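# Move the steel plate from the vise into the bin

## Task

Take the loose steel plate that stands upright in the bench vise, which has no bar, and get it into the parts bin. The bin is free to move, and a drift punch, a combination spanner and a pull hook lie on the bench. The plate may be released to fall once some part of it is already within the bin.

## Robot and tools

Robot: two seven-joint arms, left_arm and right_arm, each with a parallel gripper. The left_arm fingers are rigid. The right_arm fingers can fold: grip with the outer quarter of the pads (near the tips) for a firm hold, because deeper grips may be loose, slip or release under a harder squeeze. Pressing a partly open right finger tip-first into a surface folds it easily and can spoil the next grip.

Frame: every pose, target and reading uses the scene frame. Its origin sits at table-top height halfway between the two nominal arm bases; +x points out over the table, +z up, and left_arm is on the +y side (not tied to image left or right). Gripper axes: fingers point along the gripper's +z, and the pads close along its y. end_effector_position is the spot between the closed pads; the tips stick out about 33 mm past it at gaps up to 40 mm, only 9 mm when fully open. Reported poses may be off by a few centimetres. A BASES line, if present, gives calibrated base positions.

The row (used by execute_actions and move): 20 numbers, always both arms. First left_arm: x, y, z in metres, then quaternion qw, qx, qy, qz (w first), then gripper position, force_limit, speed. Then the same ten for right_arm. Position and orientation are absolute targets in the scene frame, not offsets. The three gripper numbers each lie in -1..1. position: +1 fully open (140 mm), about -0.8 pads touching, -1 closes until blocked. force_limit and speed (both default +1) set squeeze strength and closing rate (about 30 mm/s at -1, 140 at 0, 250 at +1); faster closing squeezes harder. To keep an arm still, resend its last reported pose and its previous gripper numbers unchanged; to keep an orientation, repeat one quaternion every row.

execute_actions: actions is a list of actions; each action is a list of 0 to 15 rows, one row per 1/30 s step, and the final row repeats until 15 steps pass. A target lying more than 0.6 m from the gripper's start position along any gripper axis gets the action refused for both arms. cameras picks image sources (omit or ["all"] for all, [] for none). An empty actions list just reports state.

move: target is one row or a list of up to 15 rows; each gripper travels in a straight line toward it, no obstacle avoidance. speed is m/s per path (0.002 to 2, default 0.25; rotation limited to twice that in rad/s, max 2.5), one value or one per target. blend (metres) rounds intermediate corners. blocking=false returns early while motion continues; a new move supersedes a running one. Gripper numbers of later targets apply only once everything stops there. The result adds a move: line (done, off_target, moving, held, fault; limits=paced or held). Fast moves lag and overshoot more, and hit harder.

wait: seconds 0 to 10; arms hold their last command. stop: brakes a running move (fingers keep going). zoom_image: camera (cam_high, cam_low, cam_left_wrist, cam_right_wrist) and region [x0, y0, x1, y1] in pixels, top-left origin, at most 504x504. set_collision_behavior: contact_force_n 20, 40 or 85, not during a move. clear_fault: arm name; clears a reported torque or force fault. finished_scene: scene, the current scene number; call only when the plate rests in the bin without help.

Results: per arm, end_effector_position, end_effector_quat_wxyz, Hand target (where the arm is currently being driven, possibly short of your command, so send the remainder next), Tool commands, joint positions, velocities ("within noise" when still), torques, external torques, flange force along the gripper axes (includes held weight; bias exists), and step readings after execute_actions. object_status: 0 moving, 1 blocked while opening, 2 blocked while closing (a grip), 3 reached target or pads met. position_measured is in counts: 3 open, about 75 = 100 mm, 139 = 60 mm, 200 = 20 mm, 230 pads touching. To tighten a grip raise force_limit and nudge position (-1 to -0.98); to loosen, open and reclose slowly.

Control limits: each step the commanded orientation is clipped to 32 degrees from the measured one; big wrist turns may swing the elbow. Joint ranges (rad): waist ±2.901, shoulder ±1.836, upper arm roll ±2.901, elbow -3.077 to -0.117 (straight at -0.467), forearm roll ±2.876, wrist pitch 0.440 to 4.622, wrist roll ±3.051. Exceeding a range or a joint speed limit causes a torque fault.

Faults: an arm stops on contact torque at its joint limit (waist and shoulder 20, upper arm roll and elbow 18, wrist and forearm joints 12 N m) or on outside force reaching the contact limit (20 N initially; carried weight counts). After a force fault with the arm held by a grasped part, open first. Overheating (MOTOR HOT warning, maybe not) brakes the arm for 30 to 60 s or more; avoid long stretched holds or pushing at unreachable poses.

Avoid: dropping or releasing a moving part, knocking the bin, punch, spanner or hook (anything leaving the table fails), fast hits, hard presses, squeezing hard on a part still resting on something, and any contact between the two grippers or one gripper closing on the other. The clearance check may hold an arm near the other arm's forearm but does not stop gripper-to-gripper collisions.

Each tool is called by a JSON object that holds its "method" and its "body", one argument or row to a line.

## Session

{"method": "execute_actions", "body": {
  "actions": []
}}

Scene clock: 0.00 s.
left_arm: end_effector_position=(+0.0394, +0.0848, +0.3032) position_measured=3 object_status=3 end_effector_quat_wxyz=(-0.084, +0.686, -0.701, +0.177) | right_arm: end_effector_position=(+0.5387, -0.1527, +0.3108) position_measured=3 object_status=3 end_effector_quat_wxyz=(+0.071, +0.165, +0.972, -0.154)
Joint positions: left_arm=[-1.376 -0.745 -0.156 -2.607 0.282 2.015 -1.592] | right_arm=[0.345 0.07 0.076 -1.774 -0.349 1.773 2.419]
Joint velocities: within noise
Joint torques (N m): no reading
External joint torques (N m): no reading
Flange force (N): no reading
Hand target: left_arm +0.0394, +0.0848, +0.3032; -0.084, +0.686, -0.701, +0.177 | right_arm +0.5387, -0.1527, +0.3108; +0.071, +0.165, +0.972, -0.154
Tool commands: left_gripper/position=+1.0 left_gripper/force_limit=+1.0 left_gripper/speed=+1.0 right_gripper/position=+1.0 right_gripper/force_limit=+1.0 right_gripper/speed=+1.0

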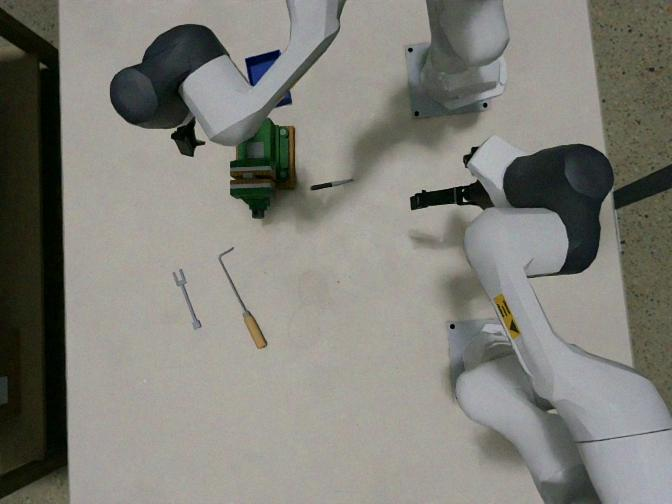

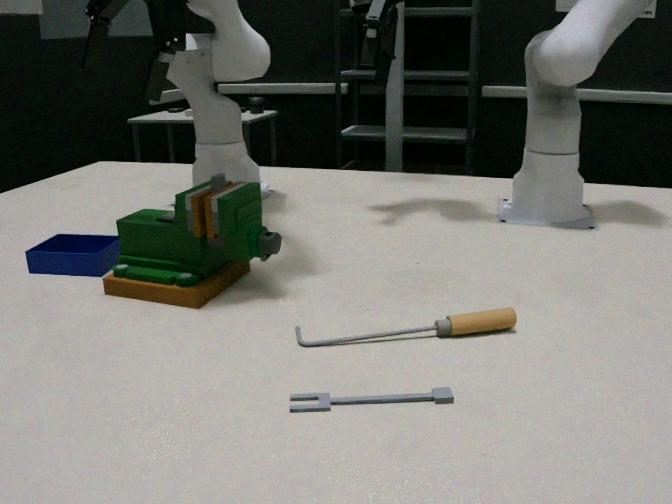

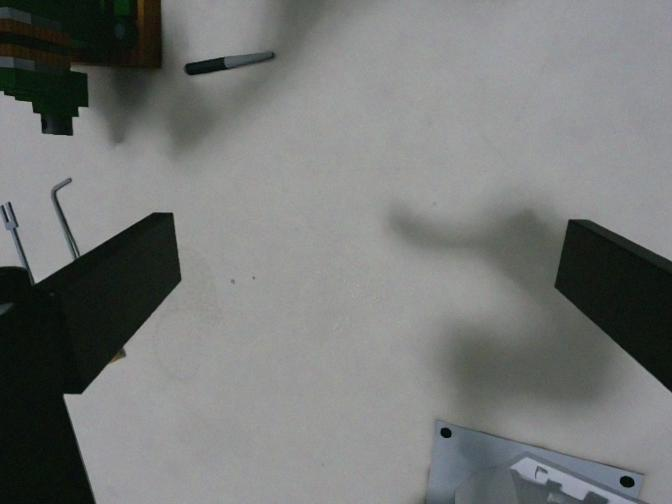

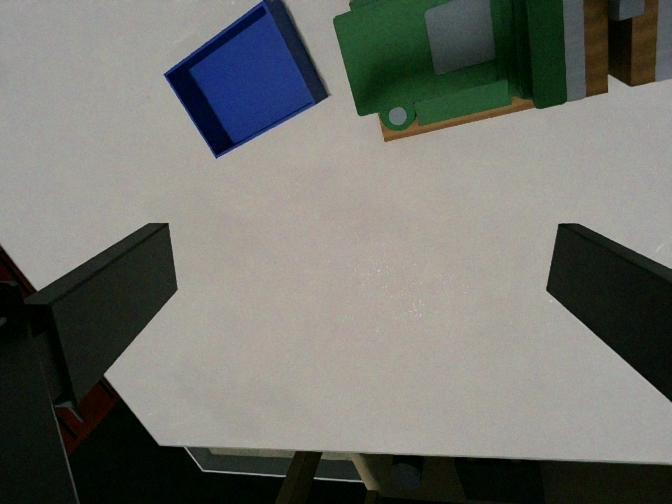

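{"method": "move", "body": {
  "target": [0.0394,0.0848,0.3032,-0.084,0.686,-0.701,0.177,1,1,1,0.50,-0.04,0.33,0,0,1,0,-0.2,-1,0],
  "speed": 0.25
}}

{"method": "zoom_image", "body": {
  "camera": "cam_right_wrist",
  "region": [200, 140, 520, 400]
}}

{"method": "zoom_image", "body": {
  "camera": "cam_low",
  "region": [160, 140, 300, 250]
}}

Scene clock: 2.67 s.
left_arm: end_effector_position=(+0.0394, +0.0848, +0.3032) position_measured=3 object_status=3 end_effector_quat_wxyz=(-0.084, +0.686, -0.701, +0.177) | right_arm: end_effector_position=(+0.5001, -0.0396, +0.3310) position_measured=154 object_status=3 end_effector_quat_wxyz=(+0.002, +0.001, +1.000, -0.001)
Joint positions: left_arm=[-1.376 -0.745 -0.156 -2.607 0.282 2.015 -1.592] | right_arm=[0.345 0.046 0.113 -1.725 -0.009 1.775 2.04]
Joint velocities: left_arm=[within noise] | right_arm=[0.002 0 0.001 0 0.001 0 -0.007]
Joint torques (N m): left_arm=[-0.58 -7.97 0.48 26.3 1.35 2.84 -0.03] | right_arm=[0.34 -33.71 -0.79 24.05 1.27 2.26 -0.13]
External joint torques (N m): left_arm=[-0.54 -0.46 -1.23 0.94 0.16 0.08 0] | right_arm=[0.23 0.19 -1.11 -0.69 0.42 -0.2 -0.13]
Flange force (N): left_arm=[1.3 1.8 -2.6] | right_arm=[1.6 -1.9 1.3]
Hand target: left_arm +0.0394, +0.0848, +0.3032; -0.084, +0.686, -0.701, +0.177 | right_arm +0.5000, -0.0400, +0.3300; +0.000, +0.000, +1.000, +0.000
Off the commanded pose: left_arm 0.000 m, 0 deg | right_arm 0.001 m, 0 deg.
move: done

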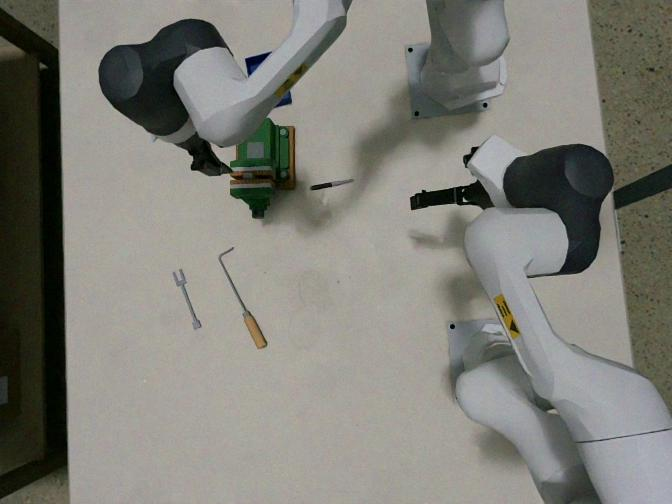

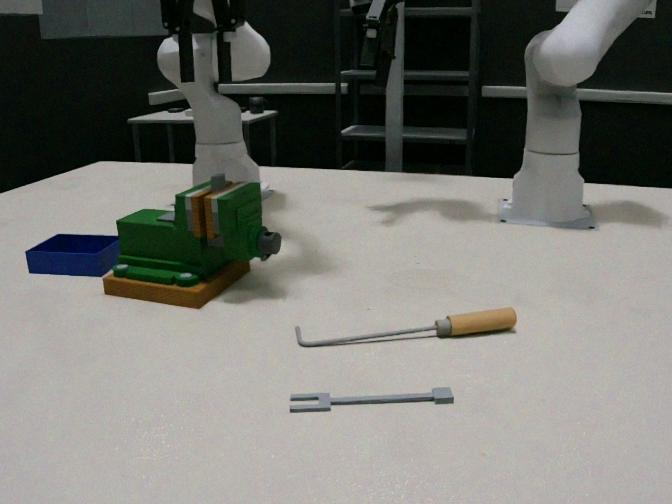

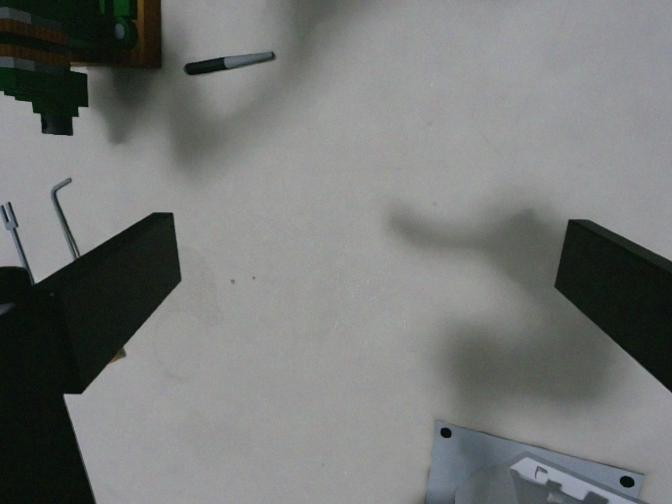

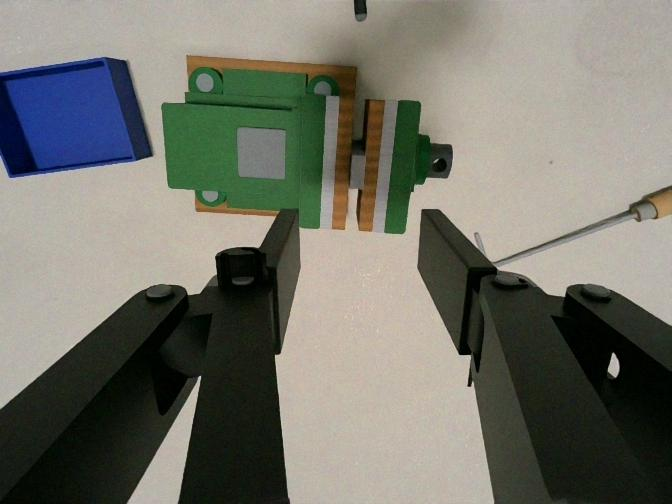

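Scaled by 1.575 from the camera's 672x504 image, which has a finer 960x720 frame.

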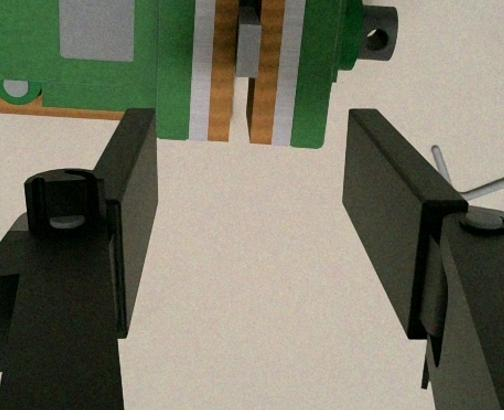

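Scaled by 3.600 from the camera's 672x504 image, which has a finer 960x720 frame.

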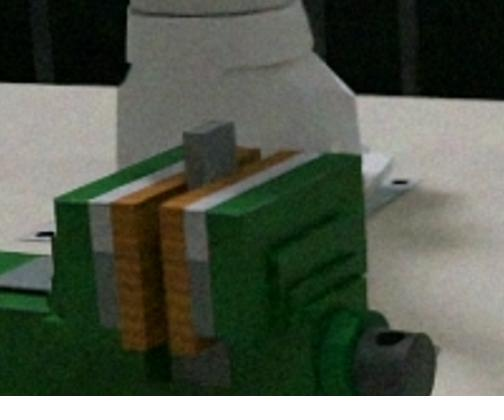

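{"method": "move", "body": {
  "target": [0.0394,0.0848,0.3032,-0.084,0.686,-0.701,0.177,1,1,1,0.47,-0.03,0.24,0,0.0218,0.9998,0,-0.2,-1,0],
  "speed": 0.2,
  "cameras": ["cam_low","cam_right_wrist"]
}}

{"method": "zoom_image", "body": {
  "camera": "cam_right_wrist",
  "region": [240, 140, 480, 360]
}}

Scene clock: 4.63 s.
left_arm: end_effector_position=(+0.0394, +0.0848, +0.3032) position_measured=3 object_status=3 end_effector_quat_wxyz=(-0.084, +0.686, -0.701, +0.177) | right_arm: end_effector_position=(+0.4704, -0.0317, +0.2392) position_measured=154 object_status=3 end_effector_quat_wxyz=(-0.001, +0.020, +1.000, -0.001)
Joint positions: left_arm=[-1.376 -0.745 -0.156 -2.607 0.282 2.015 -1.592] | right_arm=[0.361 0.014 0.13 -2 -0.004 2.01 2.111]
Joint velocities: left_arm=[within noise] | right_arm=[-0.001 0 0.001 -0.001 0 0.003 0.007]
Joint torques (N m): left_arm=[-0.6 -7.95 0.47 26.28 1.35 2.84 -0.04] | right_arm=[0.55 -33.78 -0.36 22.85 0.9 2.69 0.13]
External joint torques (N m): left_arm=[-0.59 -0.37 -1.3 0.85 0.15 0.07 0] | right_arm=[0.42 -1.41 -0.55 -1.58 0.11 0.25 0.13]
Flange force (N): left_arm=[1.3 2.1 -2.5] | right_arm=[8.8 -5.1 2.4]
Hand target: left_arm +0.0394, +0.0848, +0.3032; -0.084, +0.686, -0.701, +0.177 | right_arm +0.4700, -0.0300, +0.2400; +0.000, +0.022, +1.000, +0.000
Off the commanded pose: left_arm 0.000 m, 0 deg | right_arm 0.002 m, 0 deg.
move: done
Images, in order (width x height): cam_low 672x504, cam_right_wrist 672x504.

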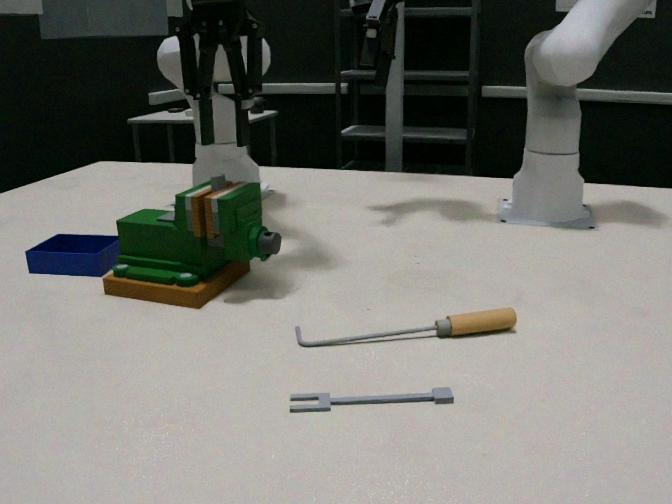

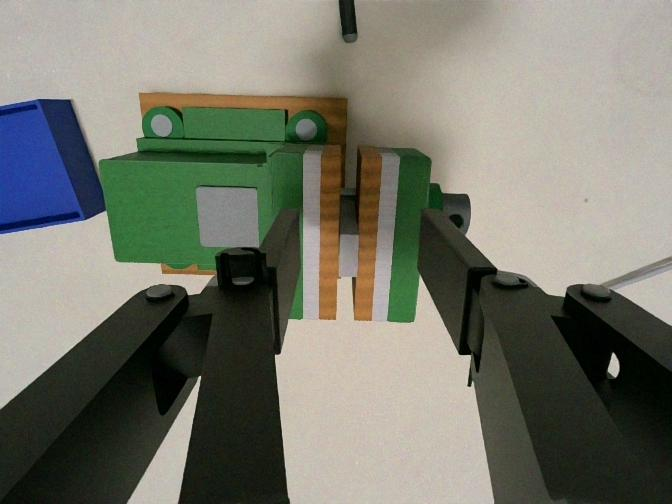

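Scaled by 2.100 from the camera's 672x504 image, which has a finer 960x720 frame.

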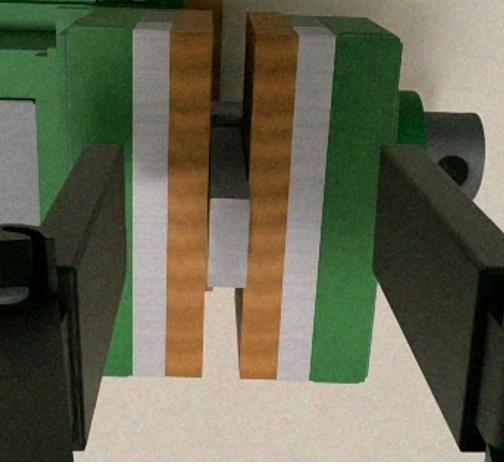

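{"method": "move", "body": {
  "target": [0.0394,0.0848,0.3032,-0.084,0.686,-0.701,0.177,1,1,1,0.481,-0.033,0.198,0,0.0218,0.9998,0,-0.35,-1,0],
  "speed": 0.12,
  "cameras": ["cam_low","cam_right_wrist"]
}}

{"method": "zoom_image", "body": {
  "camera": "cam_right_wrist",
  "region": [240, 140, 480, 360]
}}

{"method": "zoom_image", "body": {
  "camera": "cam_low",
  "region": [160, 140, 290, 250]
}}

Scene clock: 6.17 s.
left_arm: end_effector_position=(+0.0394, +0.0848, +0.3032) position_measured=3 object_status=3 end_effector_quat_wxyz=(-0.084, +0.686, -0.701, +0.177) | right_arm: end_effector_position=(+0.4794, -0.0316, +0.1983) position_measured=173 object_status=3 end_effector_quat_wxyz=(-0.001, +0.023, +1.000, +0.001)
Joint positions: left_arm=[-1.376 -0.745 -0.156 -2.607 0.282 2.015 -1.592] | right_arm=[0.358 0.071 0.124 -2.038 -0.007 2.106 2.112]
Joint velocities: left_arm=[within noise] | right_arm=[0 0 0 0.001 0 0.005 -0.001]
Joint torques (N m): left_arm=[-0.58 -7.97 0.46 26.32 1.36 2.85 -0.04] | right_arm=[0.5 -34.61 -0.9 22.98 0.54 2.65 -0.19]
External joint torques (N m): left_arm=[-0.59 -0.37 -1.34 0.93 0.16 0.1 -0.01] | right_arm=[0.46 -0.85 -1.28 -0.89 -0.22 0.22 -0.19]
Flange force (N): left_arm=[1.6 2.1 -2.6] | right_arm=[4.6 -3.8 1.0]
Hand target: left_arm +0.0394, +0.0848, +0.3032; -0.084, +0.686, -0.701, +0.177 | right_arm +0.4810, -0.0330, +0.1980; +0.000, +0.022, +1.000, +0.000
Off the commanded pose: left_arm 0.000 m, 0 deg | right_arm 0.002 m, 0 deg.
move: done
Images, in order (width x height): cam_low 672x504, cam_right_wrist 672x504.

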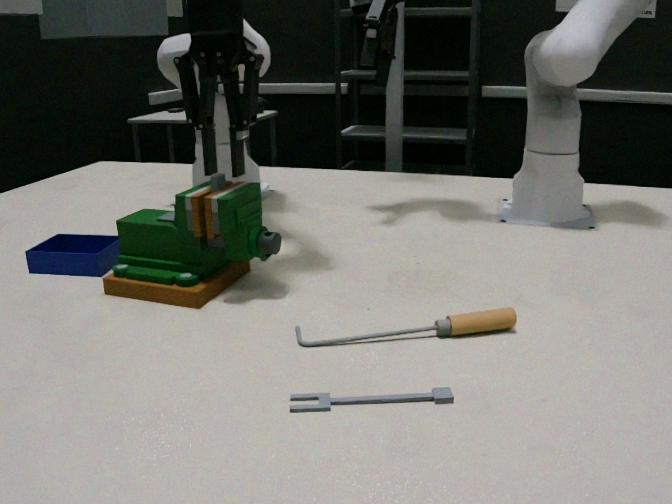

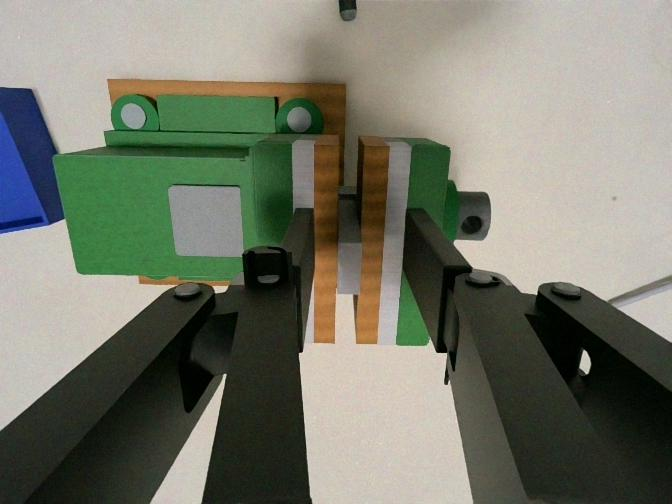

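Scaled by 2.100 from the camera's 672x504 image, which has a finer 960x720 frame.

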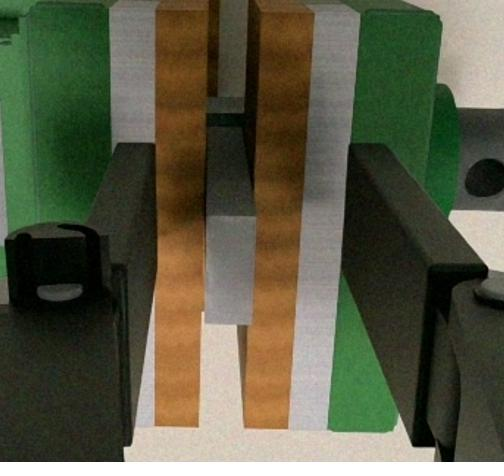

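Scaled by 3.877 from the camera's 672x504 image, which has a finer 960x720 frame.

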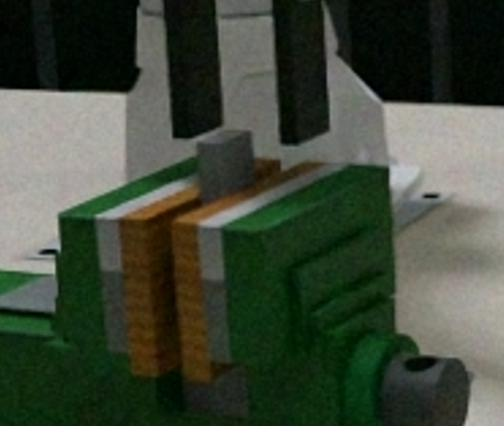

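{"method": "move", "body": {
  "target": [0.0394,0.0848,0.3032,-0.084,0.686,-0.701,0.177,1,1,1,0.490,-0.038,0.187,0,0.0218,0.9998,0,-0.35,-1,0],
  "speed": 0.1,
  "cameras": ["cam_low","cam_right_wrist"]
}}

{"method": "zoom_image", "body": {
  "camera": "cam_right_wrist",
  "region": [240, 140, 480, 360]
}}

{"method": "zoom_image", "body": {
  "camera": "cam_low",
  "region": [160, 140, 290, 250]
}}

Scene clock: 7.50 s.
left_arm: end_effector_position=(+0.0394, +0.0848, +0.3032) position_measured=3 object_status=3 end_effector_quat_wxyz=(-0.084, +0.686, -0.701, +0.177) | right_arm: end_effector_position=(+0.4881, -0.0367, +0.1874) position_measured=173 object_status=3 end_effector_quat_wxyz=(-0.001, +0.024, +1.000, +0.001)
Joint positions: left_arm=[-1.376 -0.745 -0.156 -2.607 0.282 2.015 -1.592] | right_arm=[0.352 0.097 0.116 -2.033 -0.01 2.127 2.1]
Joint velocities: left_arm=[within noise] | right_arm=[0 0.001 0 0 0 0.004 -0.007]
Joint torques (N m): left_arm=[-0.59 -7.98 0.48 26.29 1.36 2.84 0] | right_arm=[0.45 -34.92 -0.75 23.37 0.5 2.62 -0.19]
External joint torques (N m): left_arm=[-0.63 -0.41 -1.34 0.89 0.16 0.08 0.04] | right_arm=[0.43 -0.29 -1.22 -0.47 -0.24 0.18 -0.19]
Flange force (N): left_arm=[1.3 2.1 -2.6] | right_arm=[1.9 -2.1 0.8]
Hand target: left_arm +0.0394, +0.0848, +0.3032; -0.084, +0.686, -0.701, +0.177 | right_arm +0.4900, -0.0380, +0.1870; +0.000, +0.022, +1.000, +0.000
Off the commanded pose: left_arm 0.000 m, 0 deg | right_arm 0.002 m, 0 deg.
move: done
Images, in order (width x height): cam_low 672x504, cam_right_wrist 672x504.

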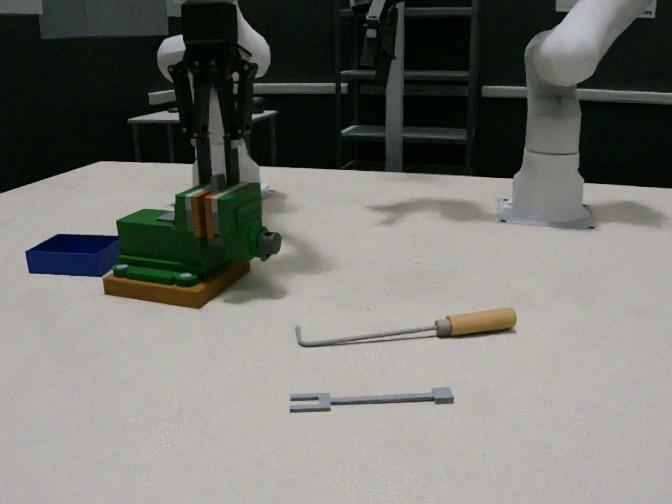

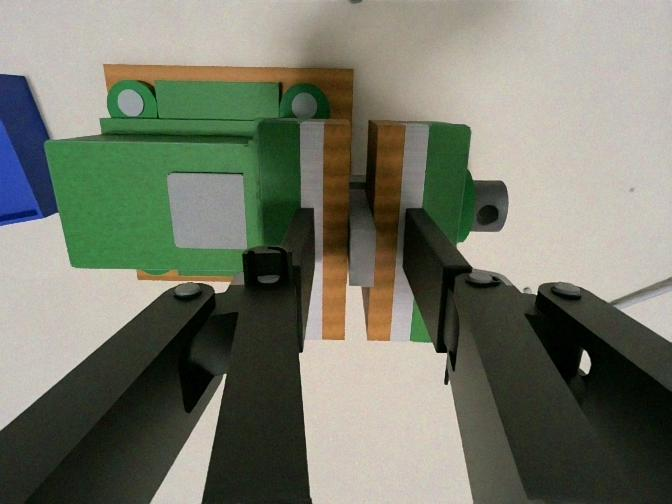

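Scaled by 2.100 from the camera's 672x504 image, which has a finer 960x720 frame.

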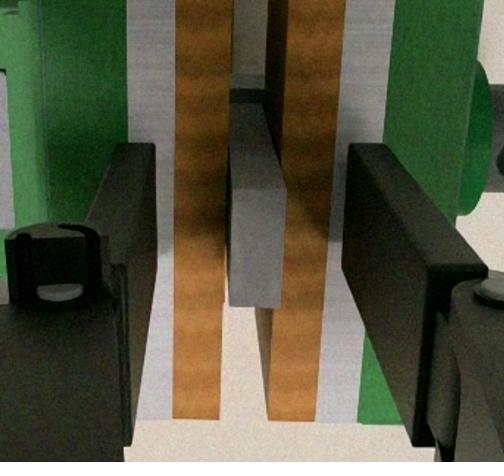

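Scaled by 3.877 from the camera's 672x504 image, which has a finer 960x720 frame.

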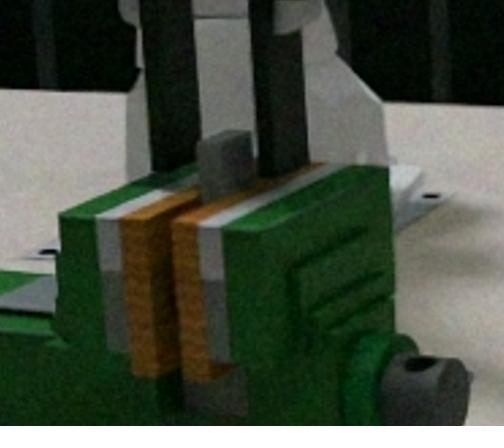

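{"method": "move", "body": {
  "target": [
    [0.0394,0.0848,0.3032,-0.084,0.686,-0.701,0.177,1,1,1,0.496,-0.037,0.183,0,0.0218,0.9998,0,-0.58,-1,-1],
    [0.0394,0.0848,0.3032,-0.084,0.686,-0.701,0.177,1,1,1,0.496,-0.037,0.183,0,0.0218,0.9998,0,-0.59,-1,-1]
  ],
  "speed": 0.06,
  "cameras": ["cam_low","cam_right_wrist"]
}}

{"method": "zoom_image", "body": {
  "camera": "cam_right_wrist",
  "region": [240, 140, 480, 360]
}}

{"method": "zoom_image", "body": {
  "camera": "cam_low",
  "region": [160, 140, 290, 250]
}}

Scene clock: 9.17 s.
left_arm: end_effector_position=(+0.0394, +0.0848, +0.3032) position_measured=3 object_status=3 end_effector_quat_wxyz=(-0.084, +0.686, -0.701, +0.177) | right_arm: end_effector_position=(+0.4944, -0.0356, +0.1837) position_measured=204 object_status=3 end_effector_quat_wxyz=(-0.001, +0.023, +1.000, +0.001)
Joint positions: left_arm=[-1.376 -0.745 -0.156 -2.607 0.282 2.015 -1.592] | right_arm=[0.352 0.118 0.114 -2.016 -0.013 2.132 2.097]
Joint velocities: within noise
Joint torques (N m): left_arm=[-0.57 -7.97 0.47 26.3 1.35 2.85 -0.01] | right_arm=[0.53 -35.45 -0.69 23.28 0.53 2.63 -0.13]
External joint torques (N m): left_arm=[-0.56 -0.43 -1.3 0.93 0.16 0.09 0.02] | right_arm=[0.57 -0.23 -1.19 -0.46 -0.21 0.19 -0.14]
Flange force (N): left_arm=[1.3 1.9 -2.6] | right_arm=[1.9 -1.7 0.9]
Hand target: left_arm +0.0394, +0.0848, +0.3032; -0.084, +0.686, -0.701, +0.177 | right_arm +0.4960, -0.0370, +0.1830; +0.000, +0.022, +1.000, +0.000
Off the commanded pose: left_arm 0.000 m, 0 deg | right_arm 0.002 m, 0 deg.
move: done
Images, in order (width x height): cam_low 672x504, cam_right_wrist 672x504.

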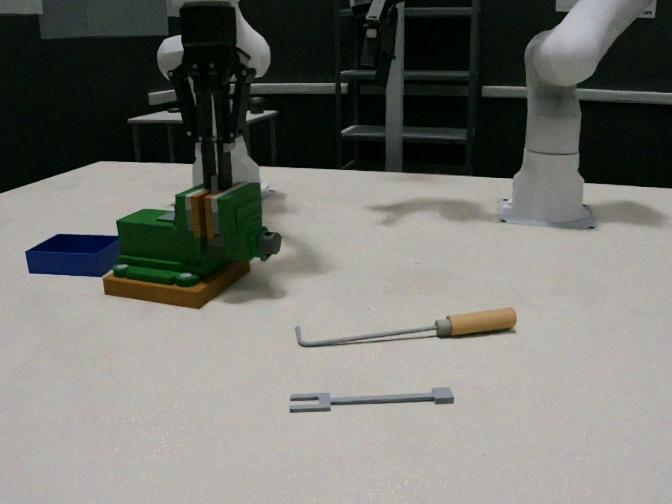

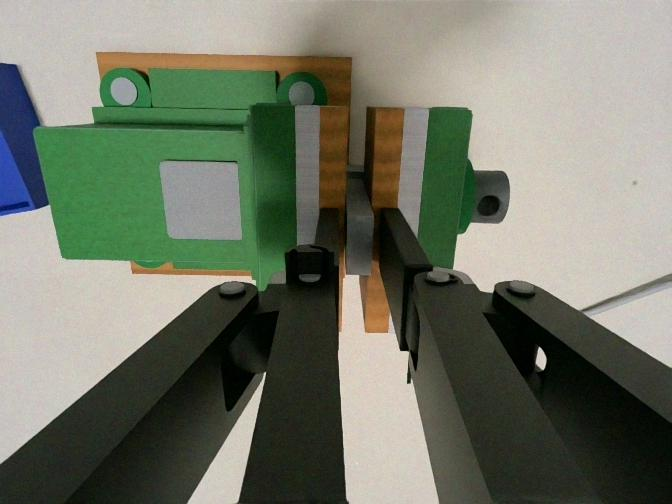

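Scaled by 2.100 from the camera's 672x504 image, which has a finer 960x720 frame.

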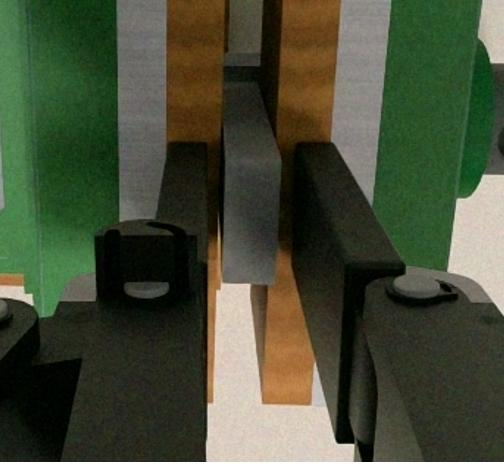

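Scaled by 3.877 from the camera's 672x504 image, which has a finer 960x720 frame.

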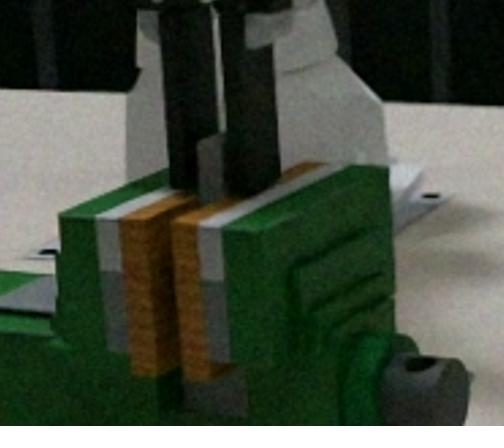

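{"method": "move", "body": {
  "target": [0.0394,0.0848,0.3032,-0.084,0.686,-0.701,0.177,1,1,1,0.496,-0.0373,0.1835,0,0.0218,0.9998,0,-1,-1,-1],
  "speed": 0.05,
  "cameras": ["cam_right_wrist"]
}}

{"method": "wait", "body": {
  "seconds": 0.8,
  "cameras": ["cam_low"]
}}

Scene clock: 10.03 s.
left_arm: end_effector_position=(+0.0394, +0.0848, +0.3032) position_measured=3 object_status=3 end_effector_quat_wxyz=(-0.084, +0.686, -0.701, +0.177) | right_arm: end_effector_position=(+0.4947, -0.0363, +0.1837) position_measured=216 object_status=2 end_effector_quat_wxyz=(-0.001, +0.023, +1.000, +0.001)
Joint positions: left_arm=[-1.376 -0.745 -0.156 -2.607 0.282 2.015 -1.592] | right_arm=[0.352 0.118 0.113 -2.016 -0.013 2.132 2.097]
Joint velocities: within noise
Joint torques (N m): left_arm=[-0.57 -7.95 0.5 26.28 1.36 2.84 -0.04] | right_arm=[0.37 -36.02 -0.55 23.33 0.73 2.49 -0.12]
External joint torques (N m): left_arm=[-0.6 -0.44 -1.3 0.94 0.16 0.09 -0.01] | right_arm=[0.26 -0.68 -1.2 -0.45 -0.02 0.05 -0.12]
Flange force (N): left_arm=[1.3 2.0 -2.6] | right_arm=[2.8 -2.6 0.0]
Hand target: left_arm +0.0394, +0.0848, +0.3032; -0.084, +0.686, -0.701, +0.177 | right_arm +0.4960, -0.0373, +0.1835; +0.000, +0.022, +1.000, +0.000
Off the commanded pose: left_arm 0.000 m, 0 deg | right_arm 0.002 m, 0 deg.
move: done
Images, in order (width x height): cam_right_wrist 672x504.

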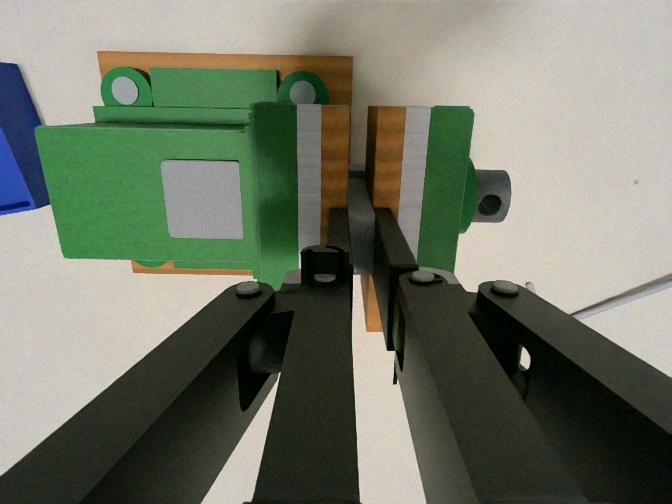

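Scene clock: 10.83 s.
left_arm: end_effector_position=(+0.0394, +0.0848, +0.3032) position_measured=3 object_status=3 end_effector_quat_wxyz=(-0.084, +0.686, -0.701, +0.177) | right_arm: end_effector_position=(+0.4947, -0.0363, +0.1837) position_measured=216 object_status=2 end_effector_quat_wxyz=(-0.001, +0.023, +1.000, +0.001)
Joint positions: left_arm=[-1.376 -0.745 -0.156 -2.607 0.282 2.015 -1.592] | right_arm=[0.352 0.118 0.113 -2.016 -0.013 2.132 2.097]
Joint velocities: within noise
Joint torques (N m): left_arm=[-0.6 -7.98 0.49 26.26 1.37 2.85 -0.02] | right_arm=[0.39 -35.98 -0.51 23.4 0.71 2.49 -0.16]
External joint torques (N m): left_arm=[-0.58 -0.45 -1.26 0.94 0.17 0.1 0.01] | right_arm=[0.4 -0.73 -1.04 -0.32 -0.03 0.06 -0.16]
Flange force (N): left_arm=[1.3 1.9 -2.6] | right_arm=[2.6 -2.3 -0.2]
Hand target: left_arm +0.0394, +0.0848, +0.3032; -0.084, +0.686, -0.701, +0.177 | right_arm +0.4960, -0.0373, +0.1835; +0.000, +0.022, +1.000, +0.000
Tool commands: left_gripper/position=+1.0 left_gripper/force_limit=+1.0 left_gripper/speed=+1.0 right_gripper/position=-1.0 right_gripper/force_limit=-1.0 right_gripper/speed=-1.0
Off the commanded pose: left_arm 0.000 m, 0 deg | right_arm 0.002 m, 0 deg.
wait: 0.80 s; at rest by 0.17 s
Images, in order (width x height): cam_low 672x504.

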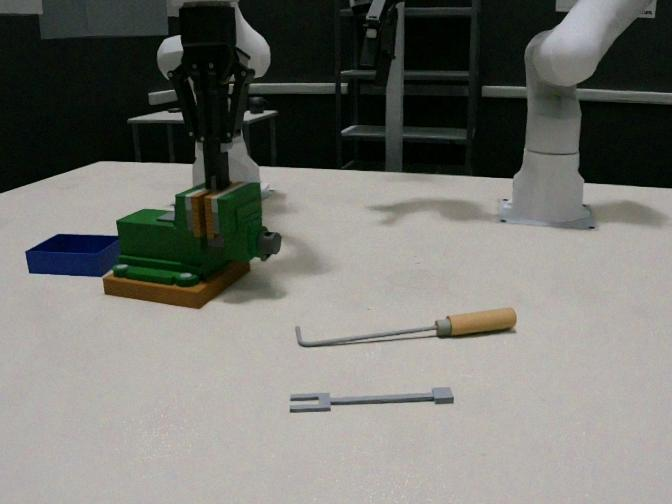

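{"method": "move", "body": {
  "target": [
    [0.0394,0.0848,0.3032,-0.084,0.686,-0.701,0.177,1,1,1,0.496,-0.037,0.21,0,0.0218,0.9998,0,-1,-1,-1],
    [0.0394,0.0848,0.3032,-0.084,0.686,-0.701,0.177,1,1,1,0.496,-0.037,0.31,0,0.0218,0.9998,0,-1,-1,-1]
  ],
  "speed": [0.03,0.12]
}}

Scene clock: 13.53 s.
left_arm: end_effector_position=(+0.0394, +0.0848, +0.3032) position_measured=3 object_status=3 end_effector_quat_wxyz=(-0.084, +0.686, -0.701, +0.177) | right_arm: end_effector_position=(+0.4960, -0.0375, +0.3088) position_measured=216 object_status=2 end_effector_quat_wxyz=(+0.000, +0.023, +1.000, -0.002)
Joint positions: left_arm=[-1.376 -0.745 -0.156 -2.607 0.282 2.015 -1.592] | right_arm=[0.351 0.043 0.112 -1.785 -0.008 1.827 2.09]
Joint velocities: left_arm=[within noise] | right_arm=[0 0.001 0.001 0 0.001 -0.003 -0.001]
Joint torques (N m): left_arm=[-0.55 -7.94 0.42 26.28 1.35 2.84 -0.03] | right_arm=[0.45 -35.16 -0.59 25.04 1.24 2.4 -0.16]
External joint torques (N m): left_arm=[-0.54 -0.37 -1.34 0.9 0.16 0.08 0] | right_arm=[0.33 -1.38 -0.91 0.29 0.39 -0.05 -0.16]
Flange force (N): left_arm=[1.5 2.1 -2.5] | right_arm=[2.6 -2.4 -1.0]
Hand target: left_arm +0.0394, +0.0848, +0.3032; -0.084, +0.686, -0.701, +0.177 | right_arm +0.4960, -0.0370, +0.3100; +0.000, +0.022, +1.000, +0.000
Off the commanded pose: left_arm 0.000 m, 0 deg | right_arm 0.001 m, 0 deg.
move: done

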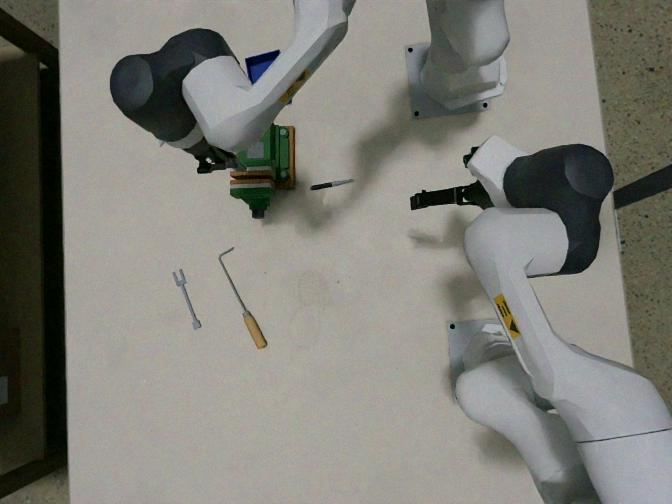

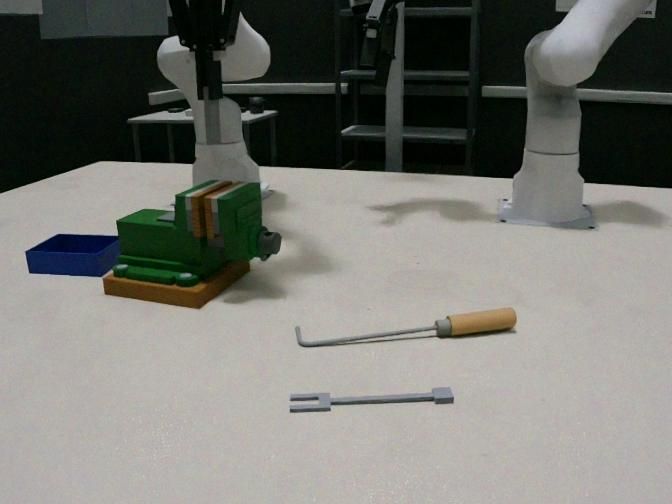

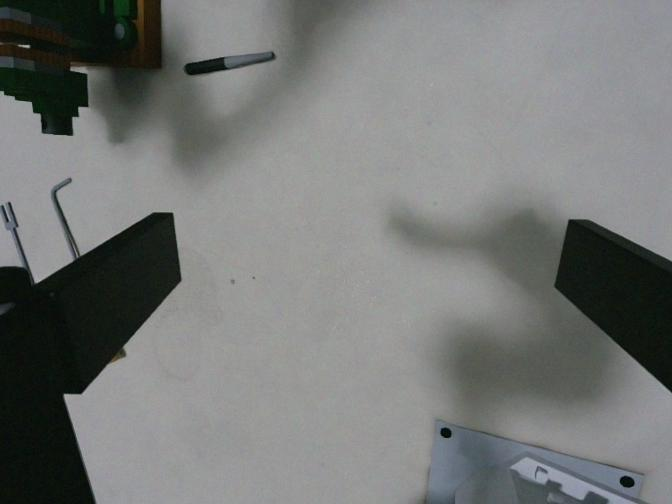

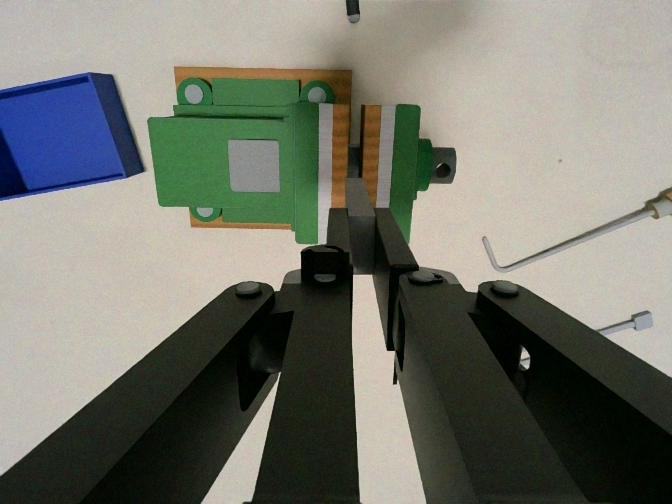

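{"method": "move", "body": {
  "target": [
    [0.0394,0.0848,0.3032,-0.084,0.686,-0.701,0.177,1,1,1,0.48,-0.15,0.31,0,0.0218,0.9998,0,-1,-1,-1],
    [0.0394,0.0848,0.3032,-0.084,0.686,-0.701,0.177,1,1,1,0.45,-0.34,0.25,-0.0274,-0.1274,0.9676,0.2147,-1,-1,-1]
  ],
  "speed": 0.2,
  "blend": 0.05
}}

Scene clock: 17.70 s.
left_arm: end_effector_position=(+0.0394, +0.0848, +0.3032) position_measured=3 object_status=3 end_effector_quat_wxyz=(-0.084, +0.686, -0.701, +0.177) | right_arm: end_effector_position=(+0.4494, -0.3410, +0.2493) position_measured=216 object_status=2 end_effector_quat_wxyz=(-0.028, -0.125, +0.969, +0.213)
Joint positions: left_arm=[-1.376 -0.745 -0.156 -2.607 0.282 2.015 -1.592] | right_arm=[0.213 -0.067 -0.531 -2.075 0.335 1.766 0.901]
Joint velocities: left_arm=[within noise] | right_arm=[-0.001 0.002 0 0.001 0 0 -0.006]
Joint torques (N m): left_arm=[-0.56 -7.98 0.46 26.28 1.35 2.84 -0.02] | right_arm=[0.51 -26.05 0.31 23.87 1.93 1.33 -0.1]
External joint torques (N m): left_arm=[-0.51 -0.4 -1.26 0.89 0.15 0.08 0.02] | right_arm=[0.57 -0.08 -0.59 -0.05 0.63 -0.26 -0.14]
Flange force (N): left_arm=[1.3 1.9 -2.5] | right_arm=[-0.9 -0.6 -0.3]
Hand target: left_arm +0.0394, +0.0848, +0.3032; -0.084, +0.686, -0.701, +0.177 | right_arm +0.4500, -0.3400, +0.2500; -0.027, -0.127, +0.968, +0.215
Off the commanded pose: left_arm 0.000 m, 0 deg | right_arm 0.001 m, 0 deg.
move: done

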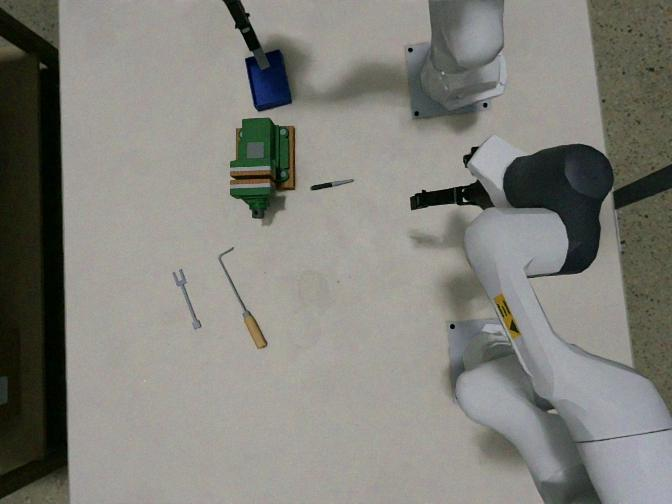

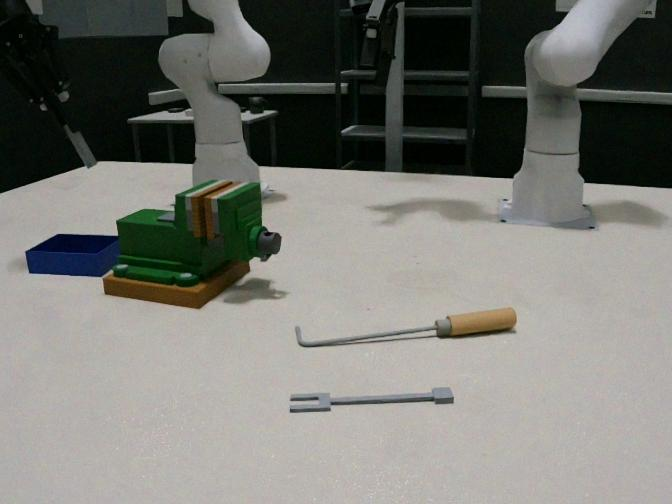

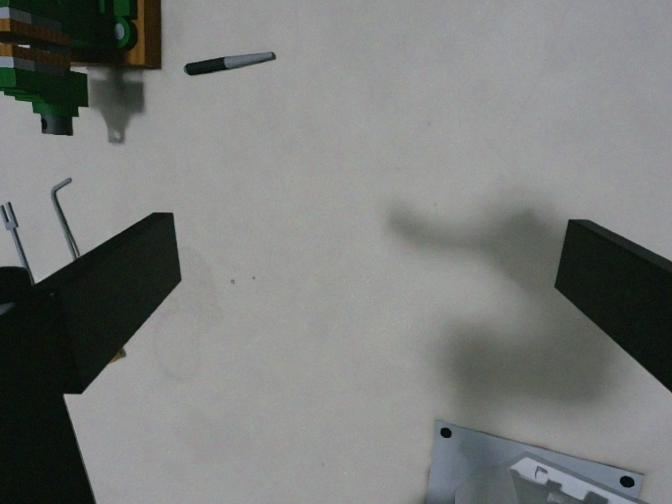

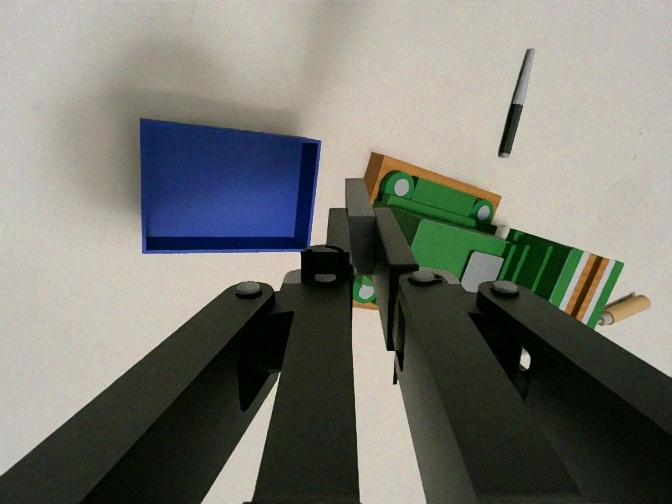

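{"method": "move", "body": {
  "target": [0.0394,0.0848,0.3032,-0.084,0.686,-0.701,0.177,1,1,1,0.443,-0.342,0.16,-0.0274,-0.1274,0.9676,0.2147,-1,-1,-1],
  "speed": 0.12
}}

{"method": "zoom_image", "body": {
  "camera": "cam_low",
  "region": [0, 140, 200, 290]
}}

{"method": "zoom_image", "body": {
  "camera": "cam_right_wrist",
  "region": [170, 100, 450, 320]
}}

Scene clock: 20.20 s.
left_arm: end_effector_position=(+0.0394, +0.0848, +0.3032) position_measured=3 object_status=3 end_effector_quat_wxyz=(-0.084, +0.686, -0.701, +0.177) | right_arm: end_effector_position=(+0.4420, -0.3411, +0.1598) position_measured=216 object_status=2 end_effector_quat_wxyz=(-0.030, -0.127, +0.968, +0.214)
Joint positions: left_arm=[-1.376 -0.745 -0.156 -2.607 0.282 2.015 -1.592] | right_arm=[0.213 0.025 -0.537 -2.214 0.403 1.954 0.787]
Joint velocities: left_arm=[within noise] | right_arm=[0 -0.001 0 0.002 0 0 -0.005]
Joint torques (N m): left_arm=[-0.58 -7.97 0.48 26.32 1.36 2.84 0] | right_arm=[0.24 -28.19 -1.42 22.07 1.58 1.64 -0.09]
External joint torques (N m): left_arm=[-0.59 -0.38 -1.3 0.91 0.16 0.08 0.03] | right_arm=[0.2 -0.57 -1.09 -0.46 0.59 0.16 -0.14]
Flange force (N): left_arm=[1.5 2.0 -2.6] | right_arm=[2.5 0.6 1.1]
Hand target: left_arm +0.0394, +0.0848, +0.3032; -0.084, +0.686, -0.701, +0.177 | right_arm +0.4430, -0.3420, +0.1600; -0.027, -0.127, +0.968, +0.215
Off the commanded pose: left_arm 0.000 m, 0 deg | right_arm 0.001 m, 0 deg.
move: done

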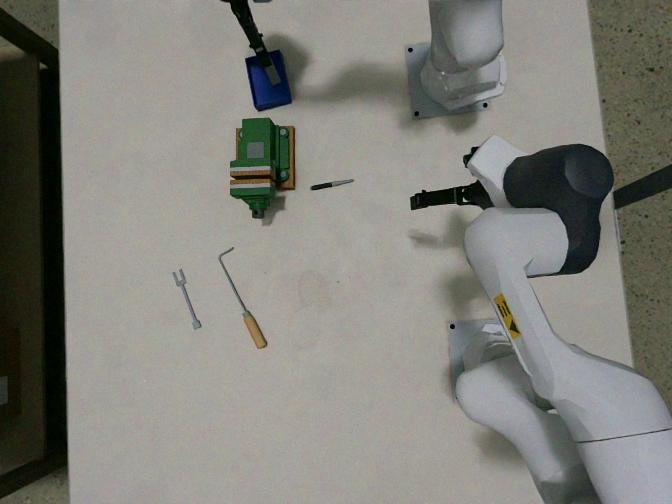

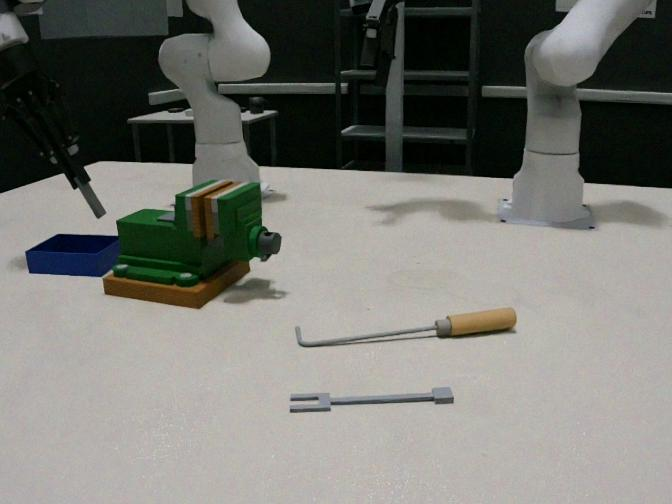

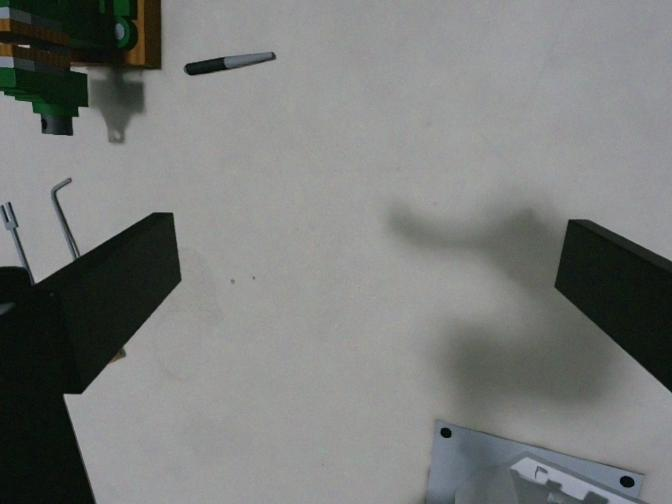

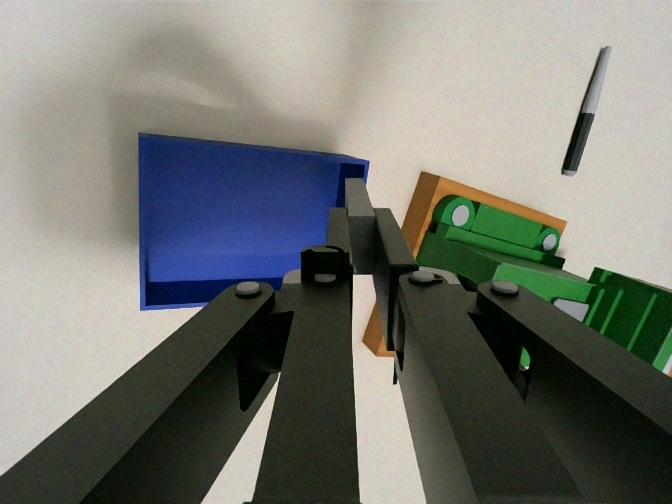

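Scaled by 2.520 from the camera's 672x504 image, which has a finer 960x720 frame.

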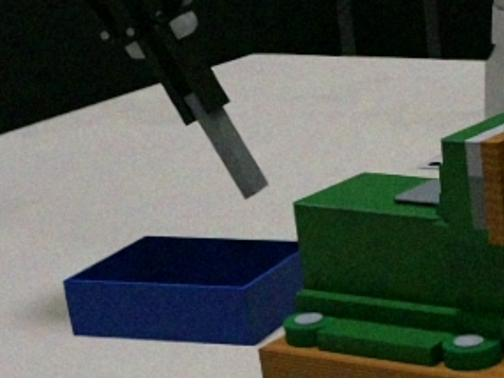

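Scaled by 1.800 from the camera's 672x504 image, which has a finer 960x720 frame.

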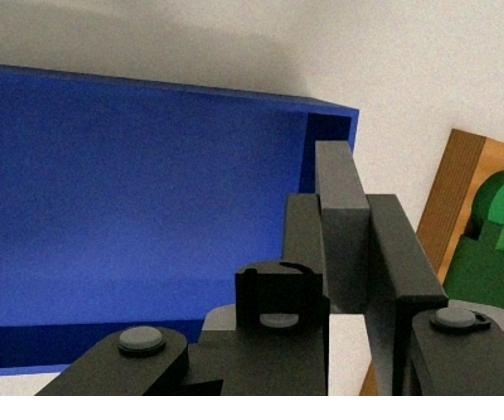

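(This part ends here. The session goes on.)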